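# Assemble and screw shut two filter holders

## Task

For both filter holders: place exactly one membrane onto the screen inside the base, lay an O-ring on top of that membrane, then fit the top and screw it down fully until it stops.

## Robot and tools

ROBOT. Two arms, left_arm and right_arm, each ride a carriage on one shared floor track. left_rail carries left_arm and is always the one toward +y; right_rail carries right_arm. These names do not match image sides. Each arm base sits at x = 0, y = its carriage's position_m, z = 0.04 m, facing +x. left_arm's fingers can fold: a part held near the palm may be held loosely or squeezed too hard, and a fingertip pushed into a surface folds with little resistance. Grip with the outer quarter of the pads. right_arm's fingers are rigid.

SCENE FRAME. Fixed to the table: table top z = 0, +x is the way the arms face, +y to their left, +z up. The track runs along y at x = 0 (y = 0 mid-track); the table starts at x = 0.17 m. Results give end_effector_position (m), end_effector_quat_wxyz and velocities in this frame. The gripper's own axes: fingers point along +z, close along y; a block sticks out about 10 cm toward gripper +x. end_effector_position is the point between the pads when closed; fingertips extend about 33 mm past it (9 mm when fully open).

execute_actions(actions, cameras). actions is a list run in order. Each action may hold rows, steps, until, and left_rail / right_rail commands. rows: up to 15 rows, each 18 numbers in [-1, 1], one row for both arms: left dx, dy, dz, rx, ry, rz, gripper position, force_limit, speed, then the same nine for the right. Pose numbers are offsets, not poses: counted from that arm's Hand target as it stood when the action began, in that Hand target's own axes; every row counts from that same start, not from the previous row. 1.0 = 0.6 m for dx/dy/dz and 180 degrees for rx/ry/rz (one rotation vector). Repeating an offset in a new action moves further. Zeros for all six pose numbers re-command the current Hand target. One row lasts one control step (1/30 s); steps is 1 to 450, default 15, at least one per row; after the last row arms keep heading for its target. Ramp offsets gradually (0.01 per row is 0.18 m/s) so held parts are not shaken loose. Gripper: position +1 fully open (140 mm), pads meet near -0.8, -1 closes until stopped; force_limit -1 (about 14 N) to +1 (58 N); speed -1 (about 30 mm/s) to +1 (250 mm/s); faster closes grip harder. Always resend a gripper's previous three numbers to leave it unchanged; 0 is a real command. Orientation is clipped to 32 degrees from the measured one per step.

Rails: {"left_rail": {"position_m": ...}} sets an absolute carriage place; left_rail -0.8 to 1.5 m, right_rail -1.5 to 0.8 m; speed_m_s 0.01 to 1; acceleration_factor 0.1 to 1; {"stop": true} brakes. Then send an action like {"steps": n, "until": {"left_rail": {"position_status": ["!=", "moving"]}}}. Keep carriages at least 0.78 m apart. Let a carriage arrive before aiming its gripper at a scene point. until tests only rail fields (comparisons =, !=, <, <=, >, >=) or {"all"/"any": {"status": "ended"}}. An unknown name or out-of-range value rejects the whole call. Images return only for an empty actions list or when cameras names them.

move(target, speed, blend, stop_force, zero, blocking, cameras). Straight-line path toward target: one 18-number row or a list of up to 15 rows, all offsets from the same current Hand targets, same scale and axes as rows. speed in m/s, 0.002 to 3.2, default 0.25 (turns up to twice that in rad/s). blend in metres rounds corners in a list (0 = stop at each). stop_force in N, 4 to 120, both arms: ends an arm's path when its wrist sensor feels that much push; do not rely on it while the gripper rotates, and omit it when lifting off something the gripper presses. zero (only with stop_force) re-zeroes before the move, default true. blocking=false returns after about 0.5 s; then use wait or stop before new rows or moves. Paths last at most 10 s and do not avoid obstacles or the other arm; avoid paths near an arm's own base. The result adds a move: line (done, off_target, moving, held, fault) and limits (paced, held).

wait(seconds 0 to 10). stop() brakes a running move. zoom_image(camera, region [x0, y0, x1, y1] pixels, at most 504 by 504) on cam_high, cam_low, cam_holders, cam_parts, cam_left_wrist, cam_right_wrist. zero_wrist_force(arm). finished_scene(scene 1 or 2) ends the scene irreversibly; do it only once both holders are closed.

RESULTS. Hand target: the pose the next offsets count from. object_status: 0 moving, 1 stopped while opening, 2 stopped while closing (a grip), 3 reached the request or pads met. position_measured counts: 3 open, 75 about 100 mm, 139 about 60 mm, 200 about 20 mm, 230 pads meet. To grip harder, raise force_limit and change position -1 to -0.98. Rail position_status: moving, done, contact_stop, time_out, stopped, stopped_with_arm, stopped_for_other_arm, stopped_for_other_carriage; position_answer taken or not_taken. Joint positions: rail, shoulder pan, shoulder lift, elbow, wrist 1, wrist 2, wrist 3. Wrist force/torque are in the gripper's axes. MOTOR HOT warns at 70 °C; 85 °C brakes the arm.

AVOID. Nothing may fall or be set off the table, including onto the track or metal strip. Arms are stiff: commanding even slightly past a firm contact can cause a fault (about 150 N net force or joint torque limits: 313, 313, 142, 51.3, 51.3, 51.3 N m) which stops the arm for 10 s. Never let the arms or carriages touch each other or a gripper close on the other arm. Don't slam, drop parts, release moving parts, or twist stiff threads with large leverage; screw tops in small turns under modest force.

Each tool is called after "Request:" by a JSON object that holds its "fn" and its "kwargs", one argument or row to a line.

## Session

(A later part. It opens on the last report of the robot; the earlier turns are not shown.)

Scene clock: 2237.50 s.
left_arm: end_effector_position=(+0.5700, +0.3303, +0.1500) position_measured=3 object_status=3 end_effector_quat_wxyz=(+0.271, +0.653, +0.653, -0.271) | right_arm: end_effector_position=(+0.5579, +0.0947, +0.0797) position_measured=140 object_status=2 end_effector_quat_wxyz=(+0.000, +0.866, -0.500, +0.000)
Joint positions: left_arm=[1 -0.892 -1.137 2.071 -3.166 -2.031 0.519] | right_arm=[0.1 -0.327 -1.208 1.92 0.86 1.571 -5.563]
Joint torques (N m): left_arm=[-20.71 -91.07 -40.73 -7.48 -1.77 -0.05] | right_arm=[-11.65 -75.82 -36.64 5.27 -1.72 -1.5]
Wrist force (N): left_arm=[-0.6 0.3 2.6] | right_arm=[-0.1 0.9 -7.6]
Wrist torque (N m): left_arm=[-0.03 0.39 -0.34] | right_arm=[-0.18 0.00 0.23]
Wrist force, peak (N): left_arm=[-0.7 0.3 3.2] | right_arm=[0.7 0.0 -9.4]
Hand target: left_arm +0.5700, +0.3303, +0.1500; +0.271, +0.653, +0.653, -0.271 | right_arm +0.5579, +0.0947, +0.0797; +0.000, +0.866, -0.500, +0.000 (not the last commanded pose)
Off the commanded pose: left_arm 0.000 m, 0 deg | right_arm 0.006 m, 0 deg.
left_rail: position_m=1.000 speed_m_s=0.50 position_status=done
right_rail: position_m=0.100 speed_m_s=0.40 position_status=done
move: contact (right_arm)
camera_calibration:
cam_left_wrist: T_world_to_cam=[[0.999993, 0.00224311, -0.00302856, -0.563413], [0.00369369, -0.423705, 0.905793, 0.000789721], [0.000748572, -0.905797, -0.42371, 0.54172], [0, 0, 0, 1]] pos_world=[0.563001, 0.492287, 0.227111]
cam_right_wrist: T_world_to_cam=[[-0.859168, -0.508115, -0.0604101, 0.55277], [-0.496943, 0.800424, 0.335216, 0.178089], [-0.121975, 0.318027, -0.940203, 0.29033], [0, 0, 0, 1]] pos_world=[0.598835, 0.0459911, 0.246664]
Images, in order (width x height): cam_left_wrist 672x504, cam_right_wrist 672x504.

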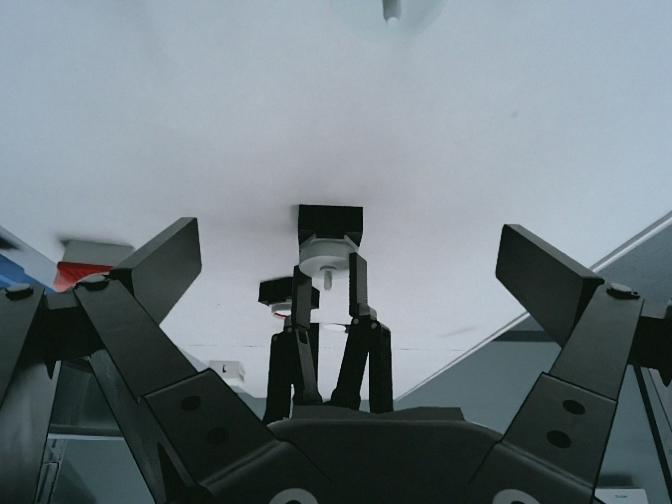

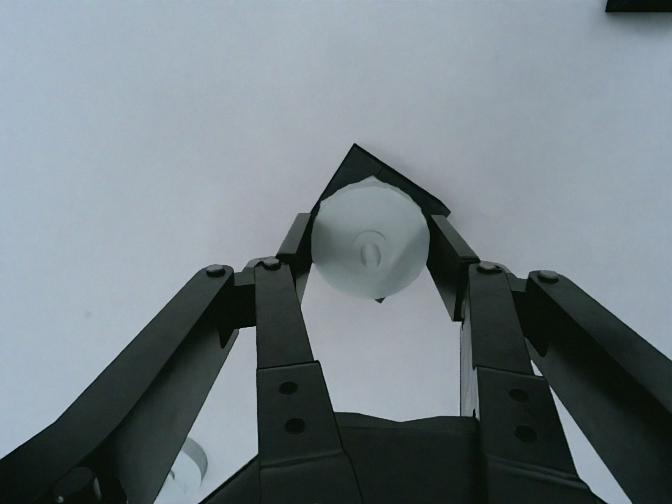

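Request:
{"fn": "move", "kwargs": {
  "target": [0,0,0,0,0,0,1,1,1,0,0,0.001,0,0,0.5,-1,0,-1],
  "speed": 0.25,
  "cameras": ["cam_left_wrist","cam_right_wrist"]
}}

Request:
{"fn": "zoom_image", "kwargs": {
  "camera": "cam_left_wrist",
  "region": [285, 220, 375, 310]
}}

Request:
{"fn": "zoom_image", "kwargs": {
  "camera": "cam_right_wrist",
  "region": [300, 160, 440, 300]
}}

Scene clock: 2251.57 s.
left_arm: end_effector_position=(+0.5700, +0.3303, +0.1500) position_measured=3 object_status=3 end_effector_quat_wxyz=(+0.271, +0.653, +0.653, -0.271) | right_arm: end_effector_position=(+0.5579, +0.0947, +0.0791) position_measured=140 object_status=2 end_effector_quat_wxyz=(-0.001, -0.259, +0.966, +0.000)
Joint positions: left_arm=[1 -0.892 -1.137 2.071 -3.166 -2.031 0.519] | right_arm=[0.1 -0.327 -1.207 1.92 0.859 1.571 -3.993]
Joint torques (N m): left_arm=[-18.44 -85.74 -40.59 -7.65 -2.09 0.64] | right_arm=[11.8 -30.78 -31.56 2.83 3.46 2.97]
Wrist force (N): left_arm=[-0.2 0.3 3.4] | right_arm=[1.4 1.8 -23.0]
Wrist torque (N m): left_arm=[-0.03 0.30 -0.34] | right_arm=[-0.26 -0.07 -0.27]
Wrist force, peak (N): left_arm=[-0.8 0.8 3.3] | right_arm=[0.5 1.9 -24.0]
Hand target: left_arm +0.5700, +0.3303, +0.1500; +0.271, +0.653, +0.653, -0.271 | right_arm +0.5579, +0.0947, +0.0791; -0.001, -0.259, +0.966, +0.000
Off the commanded pose: left_arm 0.000 m, 0 deg | right_arm 0.000 m, 0 deg.
left_rail: position_m=1.000 speed_m_s=0.50 position_status=done
right_rail: position_m=0.100 speed_m_s=0.40 position_status=done
move: done
camera_calibration:
cam_left_wrist: T_world_to_cam=[[0.999993, 0.00224311, -0.00302856, -0.563413], [0.00369369, -0.423705, 0.905793, 0.000789721], [0.000748572, -0.905797, -0.42371, 0.54172], [0, 0, 0, 1]] pos_world=[0.563001, 0.492287, 0.227111]
cam_right_wrist: T_world_to_cam=[[-0.508268, 0.859031, -0.0610645, 0.227497], [0.800674, 0.49747, 0.333832, -0.516927], [0.31715, 0.120784, -0.940652, 0.0634718], [0, 0, 0, 1]] pos_world=[0.50939, 0.0540623, 0.246164]
Images, in order (width x height): cam_left_wrist 672x504, cam_right_wrist 672x504.

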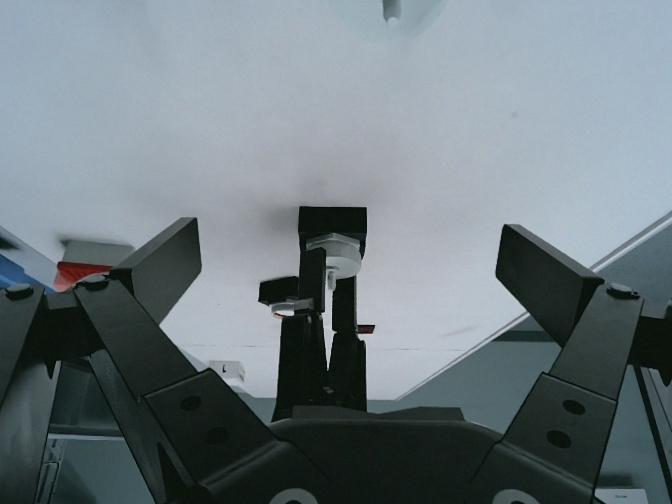

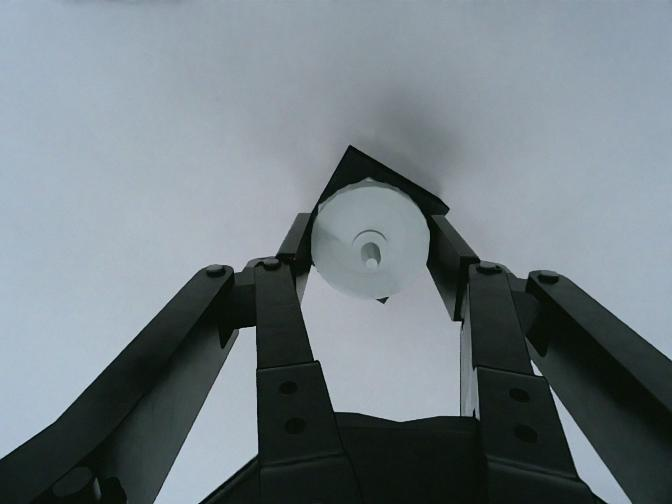

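Scaled by 5.600.

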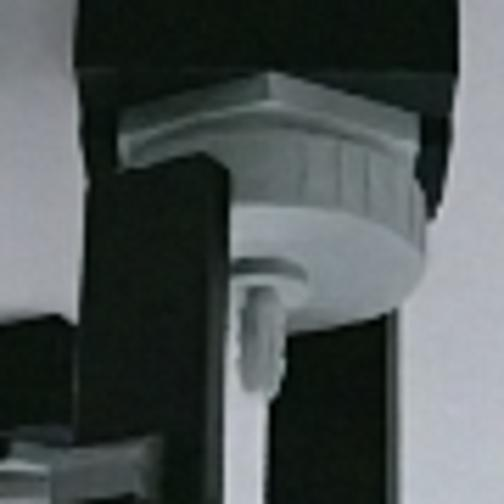

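Scaled by 3.600.

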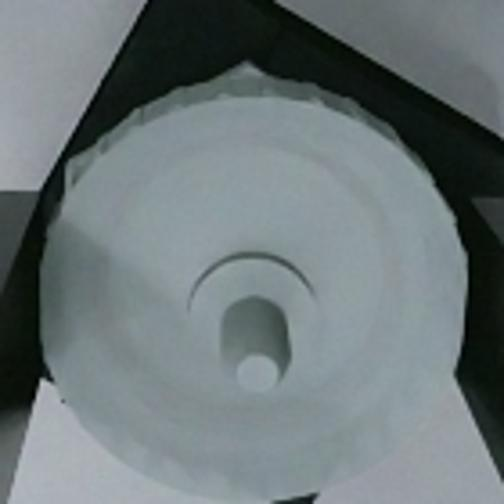

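Request:
{"fn": "move", "kwargs": {
  "target": [0,0,0,0,0,0,1,1,1,0,0,-0.0765,0,0,0,-1,0,-1],
  "speed": 0.05,
  "cameras": ["cam_left_wrist","cam_right_wrist"]
}}

Request:
{"fn": "zoom_image", "kwargs": {
  "camera": "cam_left_wrist",
  "region": [285, 200, 385, 340]
}}

Request:
{"fn": "zoom_image", "kwargs": {
  "camera": "cam_right_wrist",
  "region": [300, 150, 440, 290]
}}

Request:
{"fn": "move", "kwargs": {
  "target": [0,0,0,0,0,0,1,1,1,0,0,0,0,0,0.5,-1,0,-1],
  "speed": 0.4,
  "cameras": ["cam_left_wrist","cam_right_wrist"]
}}

Request:
{"fn": "zoom_image", "kwargs": {
  "camera": "cam_left_wrist",
  "region": [285, 200, 385, 340]
}}

Request:
{"fn": "move", "kwargs": {
  "target": [0,0,0,0,0,0,1,1,1,0,0,0,0,0,0.5,-1,0,-1],
  "speed": 0.4,
  "cameras": ["cam_left_wrist","cam_right_wrist"]
}}

Request:
{"fn": "zoom_image", "kwargs": {
  "camera": "cam_left_wrist",
  "region": [285, 200, 385, 340]
}}

Scene clock: 2362.93 s.
left_arm: end_effector_position=(+0.5700, +0.3303, +0.1500) position_measured=3 object_status=3 end_effector_quat_wxyz=(+0.271, +0.653, +0.653, -0.271) | right_arm: end_effector_position=(+0.5580, +0.0948, +0.1249) position_measured=140 object_status=2 end_effector_quat_wxyz=(-0.001, -0.259, +0.966, +0.000)
Joint positions: left_arm=[1 -0.892 -1.137 2.071 -3.166 -2.031 0.519] | right_arm=[0.1 -0.326 -1.256 1.889 0.939 1.571 -3.993]
Joint torques (N m): left_arm=[-20.04 -87.04 -40.86 -7.2 -1.6 0.64] | right_arm=[11.95 -72.08 -39.68 6.66 1.62 2.07]
Wrist force (N): left_arm=[-0.6 0.6 2.7] | right_arm=[-0.2 -0.5 -0.3]
Wrist torque (N m): left_arm=[0.06 0.37 -0.34] | right_arm=[-0.13 0.02 -0.07]
Wrist force, peak (N): left_arm=[-0.7 0.4 3.4] | right_arm=[1.5 1.6 -23.0]
Hand target: left_arm +0.5700, +0.3303, +0.1500; +0.271, +0.653, +0.653, -0.271 | right_arm +0.5580, +0.0948, +0.1250; -0.001, -0.259, +0.966, +0.000
Off the commanded pose: left_arm 0.000 m, 0 deg | right_arm 0.000 m, 0 deg.
left_rail: position_m=1.000 speed_m_s=0.50 position_status=done
right_rail: position_m=0.100 speed_m_s=0.40 position_status=done
move: done
camera_calibration:
cam_left_wrist: T_world_to_cam=[[0.999993, 0.00224311, -0.00302856, -0.563413], [0.00369369, -0.423705, 0.905793, 0.000789721], [0.000748572, -0.905797, -0.42371, 0.54172], [0, 0, 0, 1]] pos_world=[0.563001, 0.492287, 0.227111]
cam_right_wrist: T_world_to_cam=[[-0.508159, 0.859099, -0.0610183, 0.230221], [0.800744, 0.497353, 0.333839, -0.532248], [0.317148, 0.120783, -0.940653, 0.106555], [0, 0, 0, 1]] pos_world=[0.509389, 0.0540623, 0.291964]
Images, in order (width x height): cam_left_wrist 672x504, cam_right_wrist 672x504.

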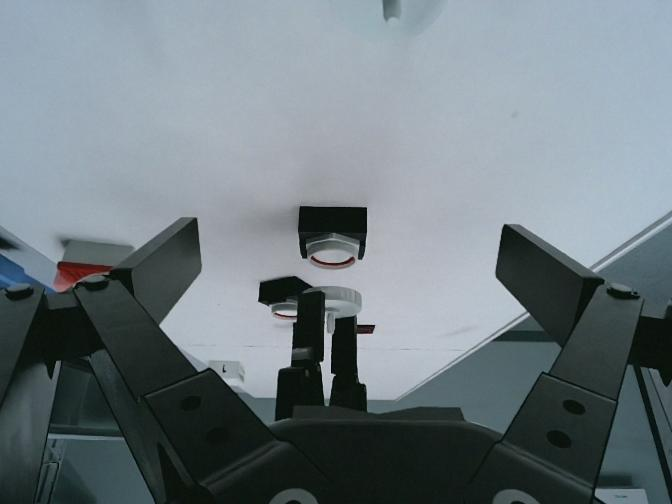

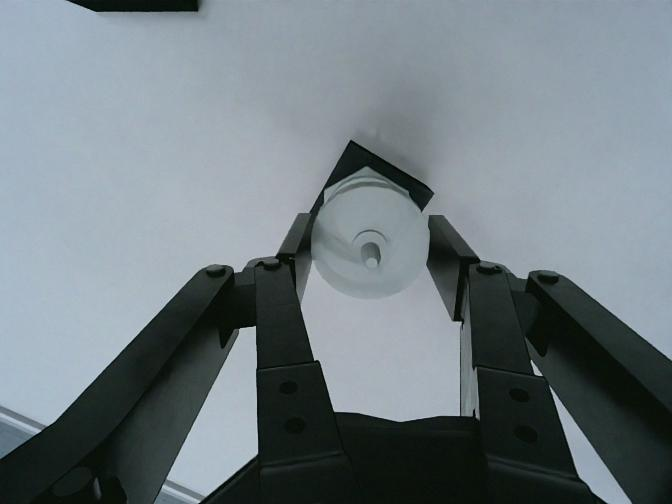

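Scaled by 3.600.

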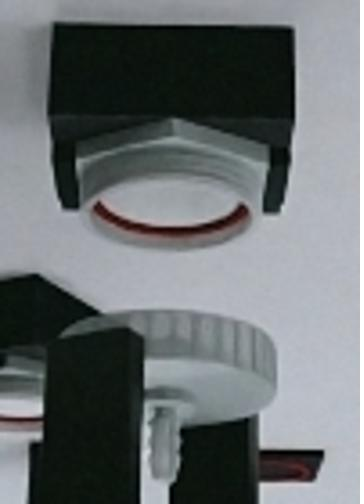

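Scaled by 3.600.

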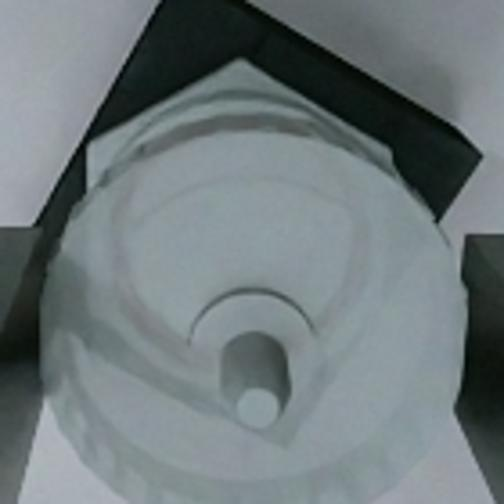

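Scene clock: 2365.63 s.
left_arm: end_effector_position=(+0.5700, +0.3303, +0.1500) position_measured=3 object_status=3 end_effector_quat_wxyz=(+0.271, +0.653, +0.653, -0.271) | right_arm: end_effector_position=(+0.5580, +0.0947, +0.1250) position_measured=140 object_status=2 end_effector_quat_wxyz=(+0.000, +0.500, +0.866, +0.000)
Joint positions: left_arm=[1 -0.892 -1.137 2.071 -3.166 -2.031 0.519] | right_arm=[0.1 -0.327 -1.257 1.889 0.939 1.571 -2.422]
Joint torques (N m): left_arm=[-20.78 -90.8 -40.75 -6.81 -2.12 0.99] | right_arm=[12.85 -44.14 -38.04 6.02 3.13 2.68]
Wrist force (N): left_arm=[-0.6 0.5 2.7] | right_arm=[0.0 -0.9 0.0]
Wrist torque (N m): left_arm=[0.03 0.37 -0.34] | right_arm=[-0.23 -0.03 -0.06]
Wrist force, peak (N): left_arm=[-0.9 0.3 3.2] | right_arm=[-0.7 -0.6 -0.1]
Hand target: left_arm +0.5700, +0.3303, +0.1500; +0.271, +0.653, +0.653, -0.271 | right_arm +0.5580, +0.0948, +0.1250; +0.000, +0.500, +0.866, +0.000
Off the commanded pose: left_arm 0.000 m, 0 deg | right_arm 0.000 m, 0 deg.
left_rail: position_m=1.000 speed_m_s=0.50 position_status=done
right_rail: position_m=0.100 speed_m_s=0.40 position_status=done
move: done
camera_calibration:
cam_left_wrist: T_world_to_cam=[[0.999993, 0.00224311, -0.00302856, -0.563413], [0.00369369, -0.423705, 0.905793, 0.000789721], [0.000748572, -0.905797, -0.42371, 0.54172], [0, 0, 0, 1]] pos_world=[0.563001, 0.492287, 0.227111]
cam_right_wrist: T_world_to_cam=[[0.858982, 0.508185, -0.0624433, -0.49918], [0.497749, -0.800249, 0.334436, -0.240401], [0.119985, -0.318355, -0.940348, 0.258243], [0, 0, 0, 1]] pos_world=[0.517461, 0.143508, 0.292066]
Images, in order (width x height): cam_left_wrist 672x504, cam_right_wrist 672x504.

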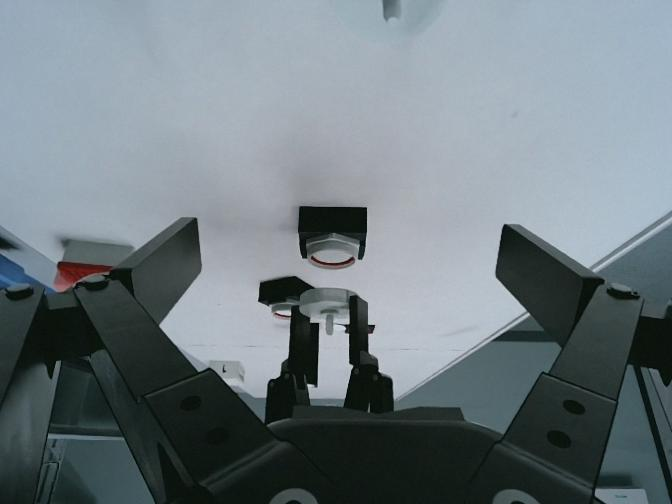

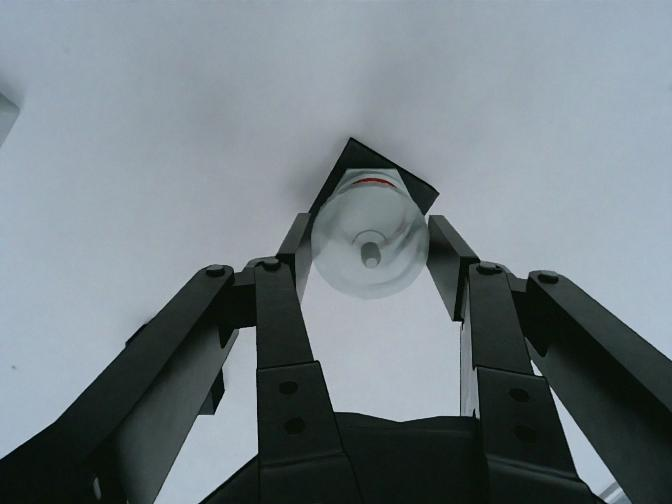

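Scaled by 3.600.

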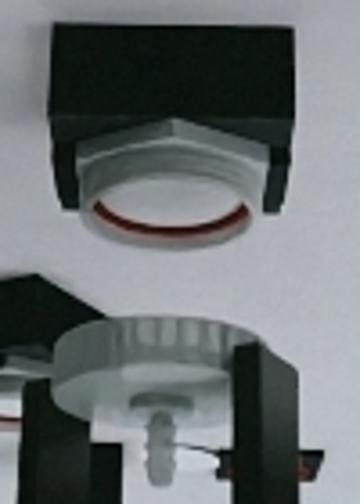

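Scene clock: 2368.33 s.
left_arm: end_effector_position=(+0.5700, +0.3303, +0.1500) position_measured=3 object_status=3 end_effector_quat_wxyz=(+0.271, +0.653, +0.653, -0.271) | right_arm: end_effector_position=(+0.5580, +0.0947, +0.1250) position_measured=140 object_status=2 end_effector_quat_wxyz=(+0.000, +0.966, +0.259, -0.001)
Joint positions: left_arm=[1 -0.892 -1.137 2.071 -3.166 -2.031 0.519] | right_arm=[0.1 -0.327 -1.257 1.889 0.939 1.571 -0.851]
Joint torques (N m): left_arm=[-18.25 -91.16 -40.58 -7.42 -1.7 1.54] | right_arm=[17.51 -45.71 -40.1 6.25 3.02 2.49]
Wrist force (N): left_arm=[-0.5 0.4 2.8] | right_arm=[0.0 -0.2 0.0]
Wrist torque (N m): left_arm=[0.01 0.36 -0.34] | right_arm=[-0.05 -0.02 -0.06]
Wrist force, peak (N): left_arm=[-0.8 0.6 3.1] | right_arm=[0.2 -0.8 -0.6]
Hand target: left_arm +0.5700, +0.3303, +0.1500; +0.271, +0.653, +0.653, -0.271 | right_arm +0.5580, +0.0948, +0.1250; +0.000, +0.966, +0.259, -0.001
Off the commanded pose: left_arm 0.000 m, 0 deg | right_arm 0.000 m, 0 deg.
left_rail: position_m=1.000 speed_m_s=0.50 position_status=done
right_rail: position_m=0.100 speed_m_s=0.40 position_status=done
move: done
camera_calibration:
cam_left_wrist: T_world_to_cam=[[0.999993, 0.00224311, -0.00302856, -0.563413], [0.00369369, -0.423705, 0.905793, 0.000789721], [0.000748572, -0.905797, -0.42371, 0.54172], [0, 0, 0, 1]] pos_world=[0.563001, 0.492287, 0.227111]
cam_right_wrist: T_world_to_cam=[[0.508133, -0.859053, -0.0618696, -0.173978], [-0.799966, -0.497359, 0.335691, 0.454855], [-0.319148, -0.121082, -0.939938, 0.484522], [0, 0, 0, 1]] pos_world=[0.606907, 0.135437, 0.291966]
Images, in order (width x height): cam_left_wrist 672x504, cam_right_wrist 672x504.

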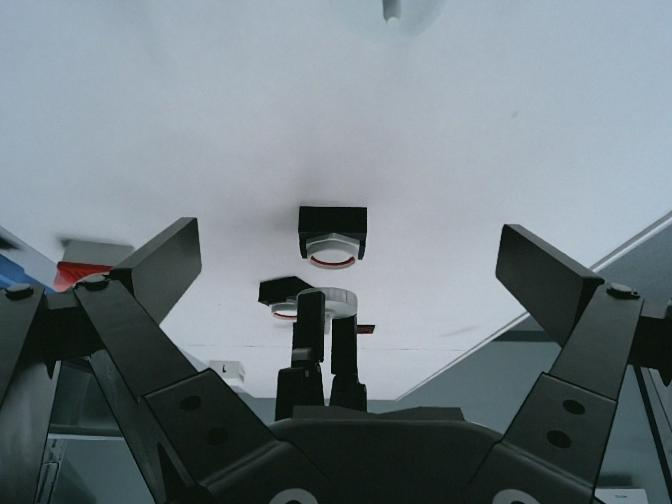

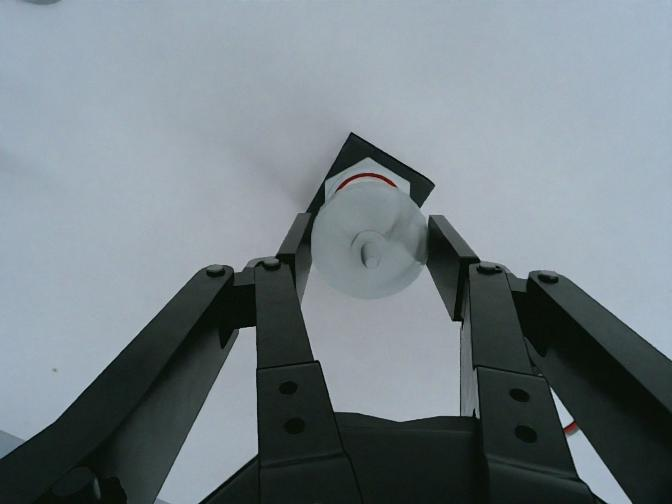

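Scaled by 3.600.

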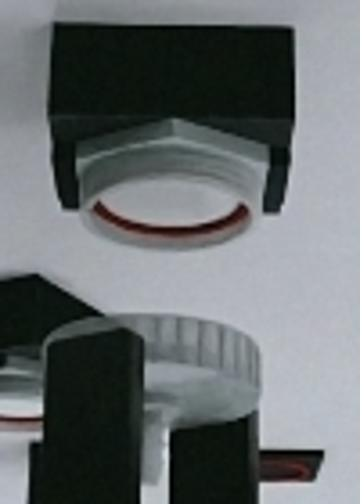

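Request:
{"fn": "move", "kwargs": {
  "target": [-0.0940, -0.0233, 0.1937, 0,0,0, 0.486, 1, 1, 0,0,0,0,0,0, -1, 0, -1],
  "speed": 0.15,
  "cameras": ["cam_holders", "cam_left_wrist", "cam_low"]
}}

Scene clock: 2440.03 s.
left_arm: end_effector_position=(+0.5560, +0.2083, +0.1077) position_measured=68 object_status=3 end_effector_quat_wxyz=(+0.271, +0.653, +0.653, -0.271) | right_arm: end_effector_position=(+0.5580, +0.0948, +0.1250) position_measured=140 object_status=2 end_effector_quat_wxyz=(+0.000, +0.966, +0.259, -0.001)
Joint positions: left_arm=[1 -1.005 -0.992 1.934 -3.214 -1.959 0.422] | right_arm=[0.1 -0.326 -1.257 1.889 0.939 1.571 -0.851]
Joint torques (N m): left_arm=[-23.45 -68.89 -43.45 -8.02 1.76 -3.52] | right_arm=[13.95 -46.25 -37.7 6.33 2.94 2.25]
Wrist force (N): left_arm=[-0.9 0.5 2.9] | right_arm=[-0.2 -0.3 0.0]
Wrist torque (N m): left_arm=[0.03 0.43 -0.28] | right_arm=[-0.09 0.01 -0.06]
Wrist force, peak (N): left_arm=[-1.4 -0.1 4.6] | right_arm=[0.0 -1.1 0.0]
Hand target: left_arm +0.5560, +0.2082, +0.1077; +0.271, +0.653, +0.653, -0.271 | right_arm +0.5580, +0.0948, +0.1250; +0.000, +0.966, +0.259, -0.001
Off the commanded pose: left_arm 0.000 m, 0 deg | right_arm 0.000 m, 0 deg.
left_rail: position_m=1.000 speed_m_s=0.50 position_status=done
right_rail: position_m=0.100 speed_m_s=0.40 position_status=done
move: done
camera_calibration:
cam_left_wrist: T_world_to_cam=[[0.999993, 0.00224311, -0.00302856, -0.549268], [0.00369369, -0.423705, 0.905793, -0.0125355], [0.000748572, -0.905797, -0.42371, 0.4133], [0, 0, 0, 1]] pos_world=[0.549001, 0.370287, 0.184811]
Images, in order (width x height): cam_low 504x504, cam_holders 504x504, cam_left_wrist 672x504.

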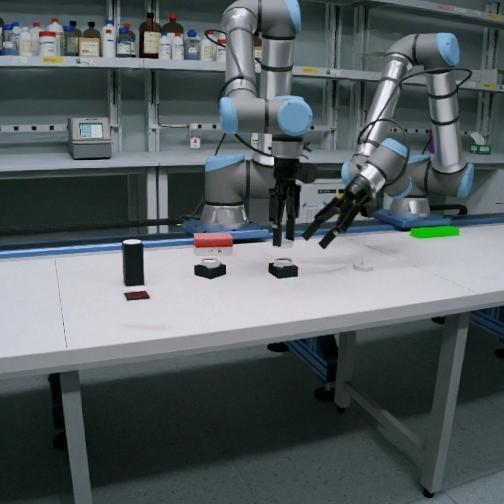

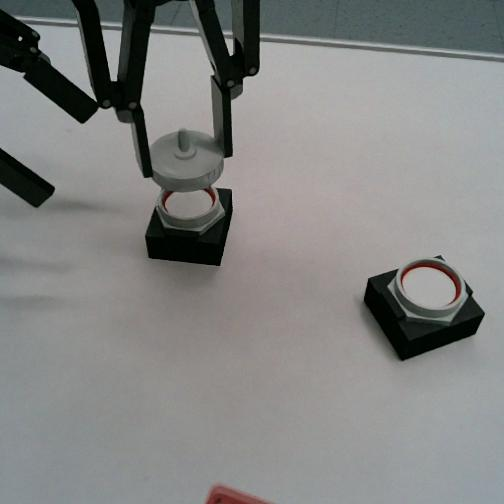

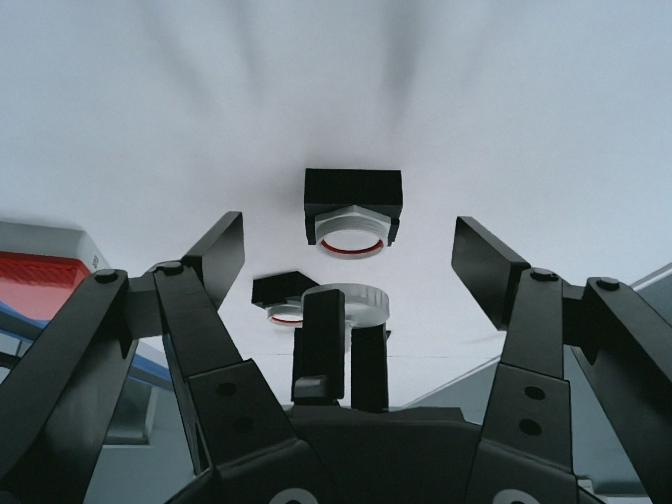

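Request:
{"fn": "move", "kwargs": {
  "target": [0, 0, 0.1167, 0,0,0, 0.486, 1, 1, 0,0,0,0,0,0, -1, 0, -1],
  "speed": 0.1,
  "cameras": ["cam_holders", "cam_left_wrist", "cam_low"]
}}

Request:
{"fn": "zoom_image", "kwargs": {
  "camera": "cam_holders",
  "region": [80, 100, 300, 300]
}}

Request:
{"fn": "zoom_image", "kwargs": {
  "camera": "cam_low",
  "region": [220, 200, 380, 320]
}}

Scene clock: 2448.67 s.
left_arm: end_effector_position=(+0.5560, +0.1589, +0.0583) position_measured=68 object_status=3 end_effector_quat_wxyz=(+0.271, +0.653, +0.653, -0.271) | right_arm: end_effector_position=(+0.5580, +0.0948, +0.1250) position_measured=140 object_status=2 end_effector_quat_wxyz=(+0.000, +0.966, +0.259, -0.001)
Joint positions: left_arm=[1 -1.038 -0.884 1.86 -3.258 -1.938 0.395] | right_arm=[0.1 -0.326 -1.257 1.889 0.939 1.571 -0.851]
Joint torques (N m): left_arm=[-23.52 -76.46 -41.91 -8.21 1.23 -3.74] | right_arm=[13.27 -41.94 -38.43 6.04 2.94 2.44]
Wrist force (N): left_arm=[-0.5 0.5 2.9] | right_arm=[-0.1 -0.7 -0.6]
Wrist torque (N m): left_arm=[0.00 0.38 -0.30] | right_arm=[-0.16 0.00 -0.05]
Wrist force, peak (N): left_arm=[-0.5 0.5 3.7] | right_arm=[-0.3 -1.0 0.0]
Hand target: left_arm +0.5560, +0.1588, +0.0582; +0.271, +0.653, +0.653, -0.271 | right_arm +0.5580, +0.0948, +0.1250; +0.000, +0.966, +0.259, -0.001
Off the commanded pose: left_arm 0.000 m, 0 deg | right_arm 0.000 m, 0 deg.
left_rail: position_m=1.000 speed_m_s=0.50 position_status=done
right_rail: position_m=0.100 speed_m_s=0.40 position_status=done
move: done
camera_calibration:
cam_left_wrist: T_world_to_cam=[[0.999993, 0.00224311, -0.00302856, -0.549306], [0.00369369, -0.423705, 0.905793, 0.0113278], [0.000748572, -0.905797, -0.42371, 0.34749], [0, 0, 0, 1]] pos_world=[0.549001, 0.320787, 0.135311]
Images, in order (width x height): cam_low 504x504, cam_holders 504x504, cam_left_wrist 672x504.

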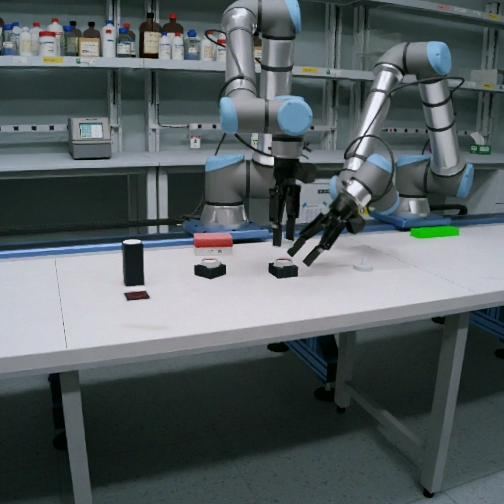

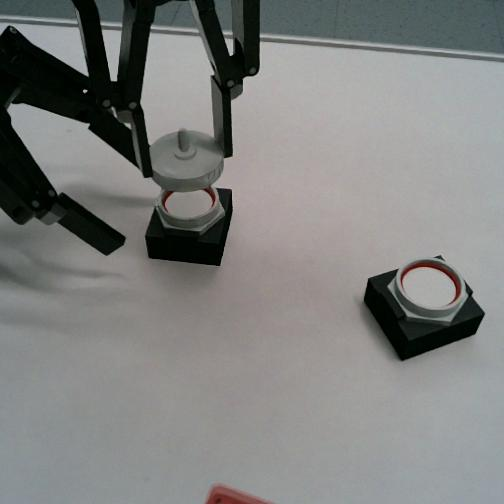

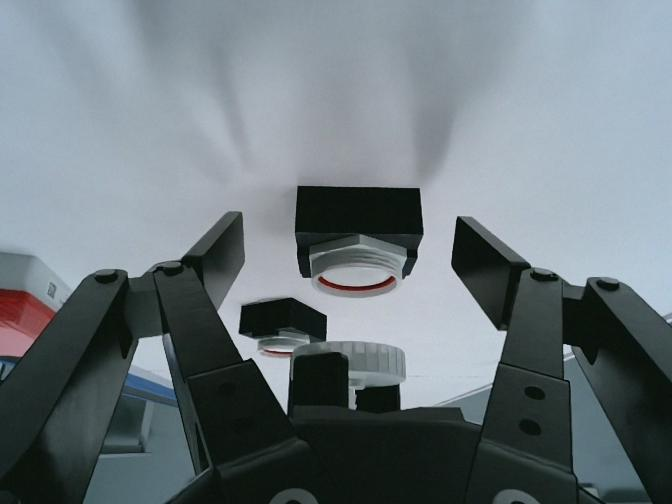

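Scaled by 2.291.

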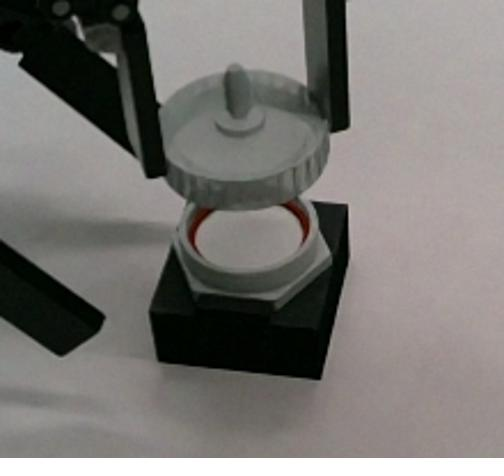

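Scaled by 3.150.

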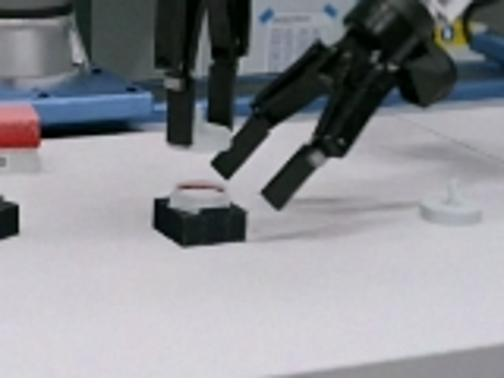

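Request:
{"fn": "move", "kwargs": {
  "target": [0, 0.006, 0.0367, 0,0,0, 0.486, 1, 1, 0,0,0,0,0,0, -1, 0, -1],
  "speed": 0.04,
  "stop_force": 6,
  "cameras": ["cam_holders", "cam_left_wrist", "cam_low"]
}}

Request:
{"fn": "zoom_image", "kwargs": {
  "camera": "cam_holders",
  "region": [80, 100, 300, 300]
}}

Request:
{"fn": "zoom_image", "kwargs": {
  "camera": "cam_low",
  "region": [220, 200, 380, 320]
}}

Scene clock: 2460.33 s.
left_arm: end_effector_position=(+0.5596, +0.1432, +0.0426) position_measured=68 object_status=3 end_effector_quat_wxyz=(+0.271, +0.653, +0.653, -0.271) | right_arm: end_effector_position=(+0.5580, +0.0948, +0.1250) position_measured=140 object_status=2 end_effector_quat_wxyz=(+0.000, +0.966, +0.259, -0.001)
Joint positions: left_arm=[1 -1.044 -0.848 1.829 -3.265 -1.934 0.39] | right_arm=[0.1 -0.326 -1.257 1.889 0.939 1.571 -0.851]
Joint torques (N m): left_arm=[-21.3 -77.37 -41.63 -8.44 1.6 -3.57] | right_arm=[12.82 -46.02 -39.22 6.01 3.05 2.2]
Wrist force (N): left_arm=[-0.9 0.2 2.7] | right_arm=[0.0 -0.7 0.1]
Wrist torque (N m): left_arm=[-0.07 0.49 -0.32] | right_arm=[-0.17 -0.03 -0.05]
Wrist force, peak (N): left_arm=[-1.1 0.9 3.1] | right_arm=[-0.1 -0.9 -0.5]
Hand target: left_arm +0.5596, +0.1432, +0.0426; +0.271, +0.653, +0.653, -0.271 | right_arm +0.5580, +0.0948, +0.1250; +0.000, +0.966, +0.259, -0.001
Off the commanded pose: left_arm 0.000 m, 0 deg | right_arm 0.000 m, 0 deg.
left_rail: position_m=1.000 speed_m_s=0.50 position_status=done
right_rail: position_m=0.100 speed_m_s=0.40 position_status=done
move: done
camera_calibration:
cam_left_wrist: T_world_to_cam=[[0.999993, 0.00224311, -0.00302856, -0.552918], [0.00369369, -0.423705, 0.905793, 0.0187927], [0.000748572, -0.905797, -0.42371, 0.326656], [0, 0, 0, 1]] pos_world=[0.552601, 0.305087, 0.119711]
Images, in order (width x height): cam_low 504x504, cam_holders 504x504, cam_left_wrist 672x504.

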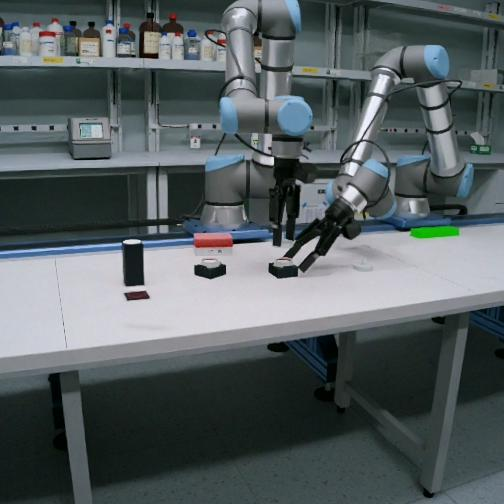

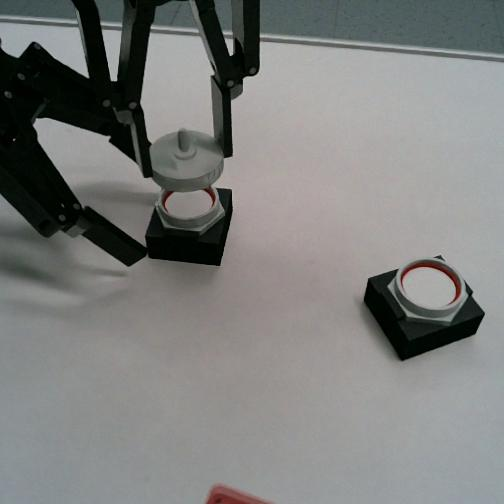

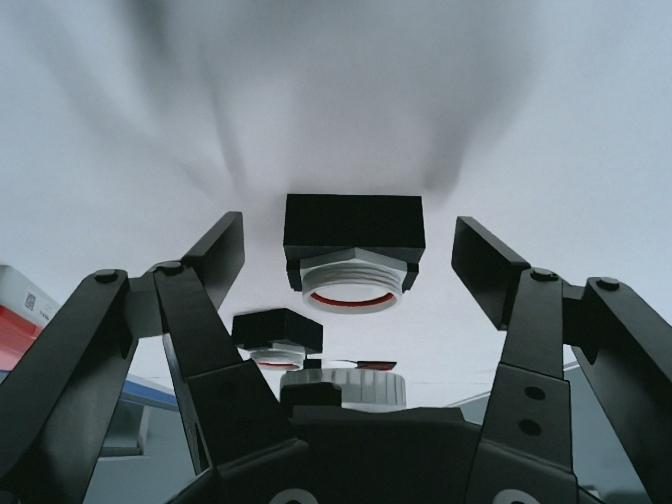

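Scaled by 2.291.

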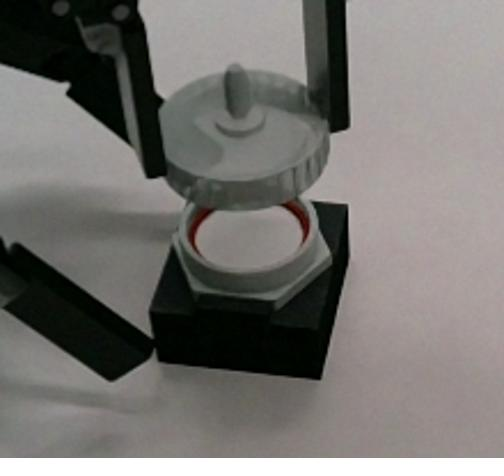

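Scaled by 3.150.

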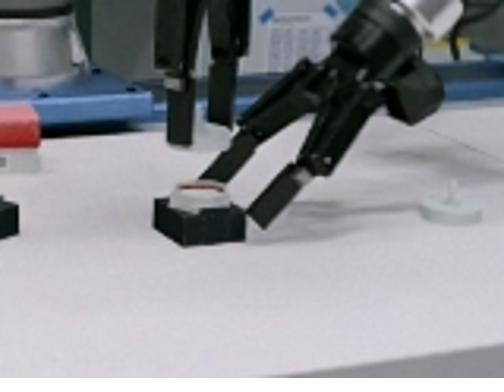

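Request:
{"fn": "move", "kwargs": {
  "target": [0.0051, 0, 0.0091, 0,0,0, 0.486, 1, 1, 0,0,0,0,0,0, -1, 0, -1],
  "speed": 0.03,
  "stop_force": 6
}}

Request:
{"fn": "execute_actions", "kwargs": {
  "actions": [
    {"rows": [[0,0,0,0,0,0,-1,0.5,-1, 0,0,0,0,0,0,-1,0,-1]], "steps": 75}
  ],
  "cameras": ["cam_holders", "cam_left_wrist", "cam_low"]
}}

Request:
{"fn": "zoom_image", "kwargs": {
  "camera": "cam_holders",
  "region": [80, 100, 300, 300]
}}

Request:
{"fn": "zoom_image", "kwargs": {
  "camera": "cam_low",
  "region": [220, 200, 380, 320]
}}

Scene clock: 2493.50 s.
left_arm: end_effector_position=(+0.5596, +0.1415, +0.0366) position_measured=68 object_status=3 end_effector_quat_wxyz=(+0.271, +0.653, +0.653, -0.271) | right_arm: end_effector_position=(+0.5580, +0.0948, +0.1250) position_measured=140 object_status=2 end_effector_quat_wxyz=(+0.000, +0.966, +0.259, -0.001)
Joint positions: left_arm=[1 -1.045 -0.838 1.826 -3.272 -1.933 0.389] | right_arm=[0.1 -0.326 -1.257 1.889 0.939 1.571 -0.851]
Joint torques (N m): left_arm=[-22.28 -79.25 -39.55 -8.66 1.35 -3.49] | right_arm=[15.82 -47.8 -38.46 6.66 2.99 1.79]
Wrist force (N): left_arm=[-0.9 0.6 3.2] | right_arm=[-0.2 -0.2 -0.1]
Wrist torque (N m): left_arm=[0.02 0.47 -0.34] | right_arm=[-0.06 0.01 -0.06]
Wrist force, peak (N): left_arm=[-0.9 0.6 3.2] | right_arm=[0.3 -1.0 -0.5]
Hand target: left_arm +0.5596, +0.1415, +0.0366; +0.271, +0.653, +0.653, -0.271 | right_arm +0.5580, +0.0948, +0.1250; +0.000, +0.966, +0.259, -0.001
Off the commanded pose: left_arm 0.000 m, 0 deg | right_arm 0.000 m, 0 deg.
left_rail: position_m=1.000 speed_m_s=0.50 position_status=done
right_rail: position_m=0.100 speed_m_s=0.40 position_status=done
move: done

Scene clock: 2496.20 s.
left_arm: end_effector_position=(+0.5596, +0.1415, +0.0366) position_measured=127 object_status=2 end_effector_quat_wxyz=(+0.271, +0.653, +0.653, -0.271) | right_arm: end_effector_position=(+0.5580, +0.0948, +0.1250) position_measured=140 object_status=2 end_effector_quat_wxyz=(+0.000, +0.966, +0.259, -0.001)
Joint positions: left_arm=[1 -1.045 -0.838 1.826 -3.272 -1.933 0.389] | right_arm=[0.1 -0.326 -1.257 1.889 0.939 1.571 -0.851]
Joint torques (N m): left_arm=[-18.55 -78.63 -29.88 -2.18 -1.91 -3.62] | right_arm=[15.43 -45.85 -39.52 5.88 2.81 2.06]
Wrist force (N): left_arm=[-4.8 0.6 -4.7] | right_arm=[0.4 -0.3 0.1]
Wrist torque (N m): left_arm=[0.12 0.36 -0.37] | right_arm=[-0.09 -0.12 -0.06]
Wrist force, peak (N): left_arm=[-5.1 0.0 -5.5] | right_arm=[0.1 -0.9 -0.5]
Hand target: left_arm +0.5596, +0.1415, +0.0366; +0.271, +0.653, +0.653, -0.271 | right_arm +0.5580, +0.0948, +0.1250; +0.000, +0.966, +0.259, -0.001
Off the commanded pose: left_arm 0.000 m, 0 deg | right_arm 0.000 m, 0 deg.
left_rail: position_m=1.000 speed_m_s=0.50 position_status=done
right_rail: position_m=0.100 speed_m_s=0.40 position_status=done
camera_calibration:
cam_left_wrist: T_world_to_cam=[[0.999993, 0.00224311, -0.00302856, -0.552933], [0.00369369, -0.423705, 0.905793, 0.0235495], [0.000748572, -0.905797, -0.42371, 0.322665], [0, 0, 0, 1]] pos_world=[0.552601, 0.303487, 0.113711]
Images, in order (width x height): cam_low 504x504, cam_holders 504x504, cam_left_wrist 672x504.

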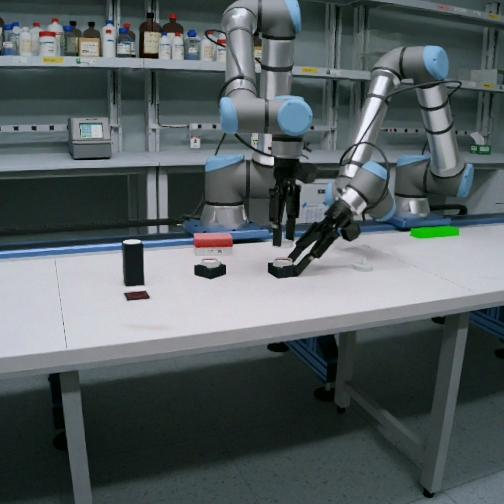

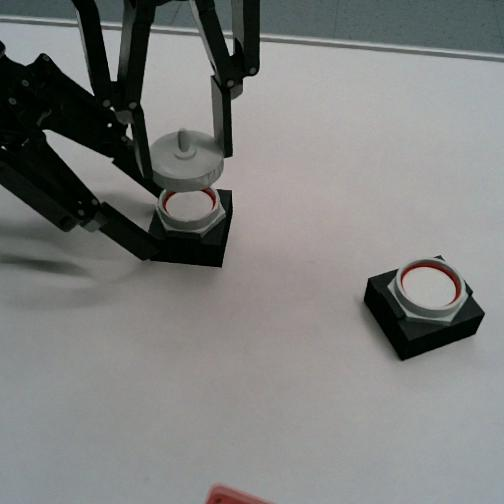

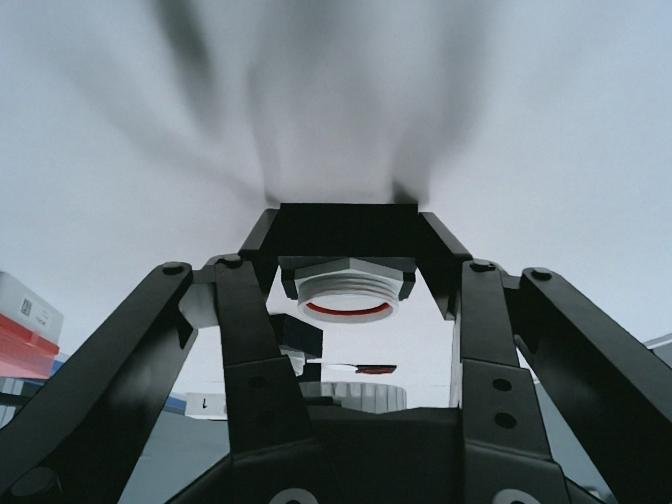

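Scaled by 2.291.

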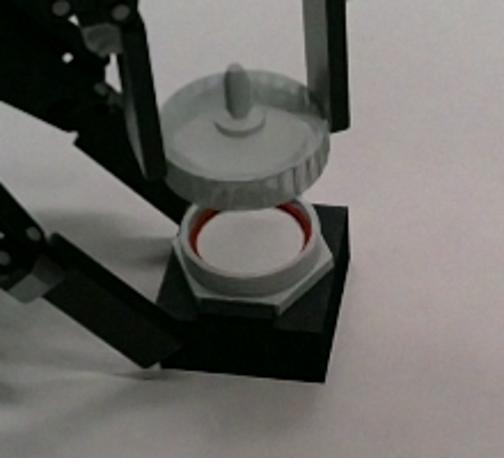

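Scaled by 3.150.

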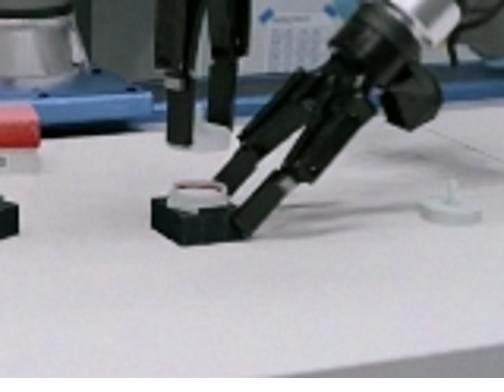

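Request:
{"fn": "zoom_image", "kwargs": {
  "camera": "cam_left_wrist",
  "region": [270, 240, 430, 420]
}}

Scaled by 2.800.

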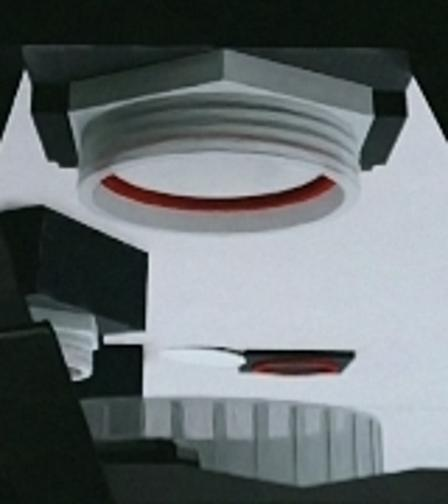

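Request:
{"fn": "zoom_image", "kwargs": {
  "camera": "cam_holders",
  "region": [140, 120, 240, 220]
}}

Scaled by 5.040.

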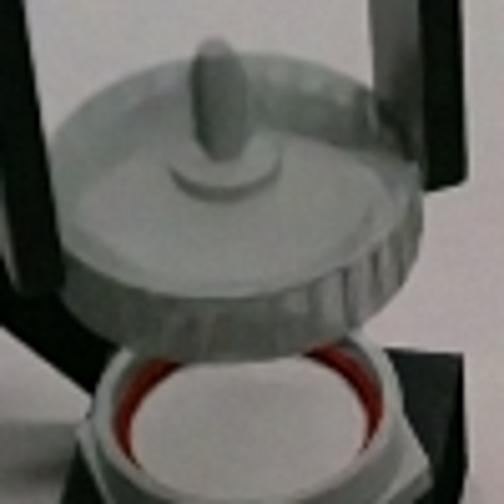

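Request:
{"fn": "move", "kwargs": {
  "target": [
    [0,0,0,0,0,0,-1,0.5,-1, 0.0028,0.0018,0,0,0,-0.5,-1,0,-1],
    [0,0,0,0,0,0,-1,0.5,-1, 0.0028,0.0018,0,0,0,-1,-1,0,-1],
    [0,0,0,0,0,0,-1,0.5,-1, 0.0028,0.0018,0,0,0,0.5,-1,0,-1],
    [0,0,0,0,0,0,-1,0.5,-1, 0.0028,0.0018,0.045,0,0,0.4167,-1,0,-1]
  ],
  "speed": 0.5,
  "blend": 0.02,
  "cameras": ["cam_holders", "cam_left_wrist"]
}}

Request:
{"fn": "zoom_image", "kwargs": {
  "camera": "cam_holders",
  "region": [130, 120, 250, 240]
}}

Request:
{"fn": "zoom_image", "kwargs": {
  "camera": "cam_left_wrist",
  "region": [270, 240, 430, 420]
}}

Scene clock: 2570.23 s.
left_arm: end_effector_position=(+0.5596, +0.1415, +0.0366) position_measured=127 object_status=2 end_effector_quat_wxyz=(+0.271, +0.653, +0.653, -0.271) | right_arm: end_effector_position=(+0.5599, +0.0947, +0.0980) position_measured=140 object_status=2 end_effector_quat_wxyz=(+0.000, +0.924, -0.382, +0.000)
Joint positions: left_arm=[1 -1.045 -0.838 1.826 -3.272 -1.933 0.389] | right_arm=[0.1 -0.325 -1.225 1.904 0.893 1.571 -5.824]
Joint torques (N m): left_arm=[-14.44 -82.86 -24.79 -2.04 -1.52 -3.3] | right_arm=[-16.23 -45.94 -21.61 2.74 -3.37 -1.52]
Wrist force (N): left_arm=[-5.1 0.7 -5.1] | right_arm=[0.2 -0.7 -0.2]
Wrist torque (N m): left_arm=[0.09 0.41 -0.37] | right_arm=[-0.18 -0.07 0.24]
Wrist force, peak (N): left_arm=[-5.4 0.6 -5.6] | right_arm=[-0.2 -0.4 -1.4]
Hand target: left_arm +0.5596, +0.1415, +0.0366; +0.271, +0.653, +0.653, -0.271 | right_arm +0.5599, +0.0947, +0.0980; +0.000, +0.924, -0.382, +0.000
Off the commanded pose: left_arm 0.000 m, 0 deg | right_arm 0.000 m, 0 deg.
left_rail: position_m=1.000 speed_m_s=0.50 position_status=done
right_rail: position_m=0.100 speed_m_s=0.40 position_status=done
move: done
camera_calibration:
cam_left_wrist: T_world_to_cam=[[0.999993, 0.00224311, -0.00302856, -0.552933], [0.00369369, -0.423705, 0.905793, 0.0235495], [0.000748572, -0.905797, -0.42371, 0.322665], [0, 0, 0, 1]] pos_world=[0.552601, 0.303487, 0.113711]
Images, in order (width x height): cam_holders 504x504, cam_left_wrist 672x504.

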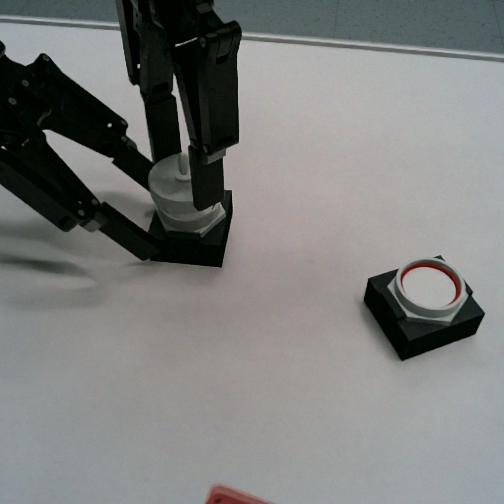

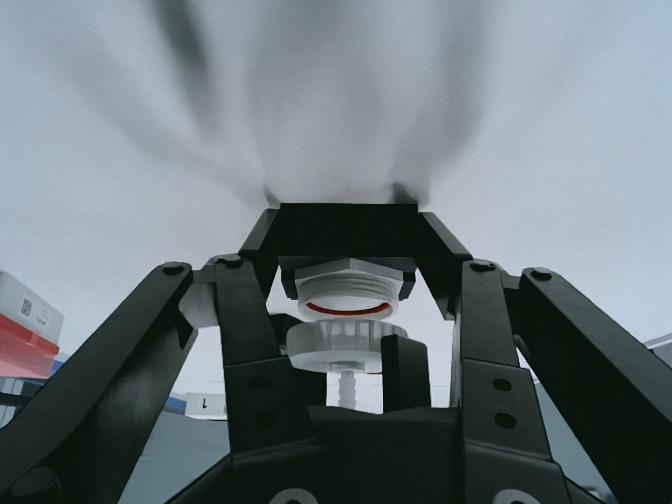

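Scaled by 4.200.

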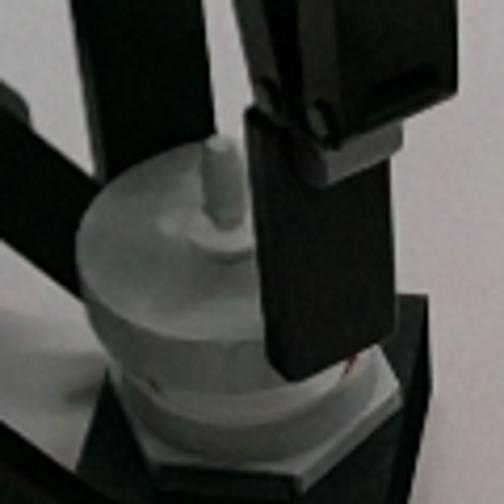

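Scaled by 2.800.

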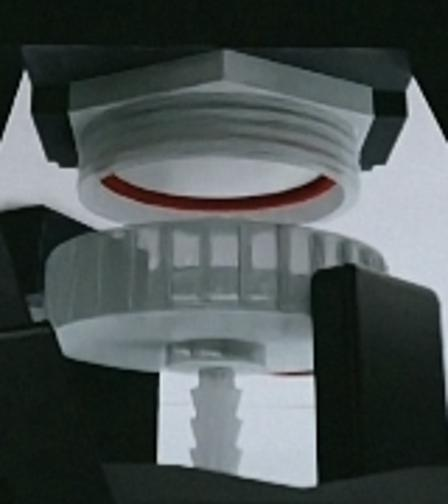

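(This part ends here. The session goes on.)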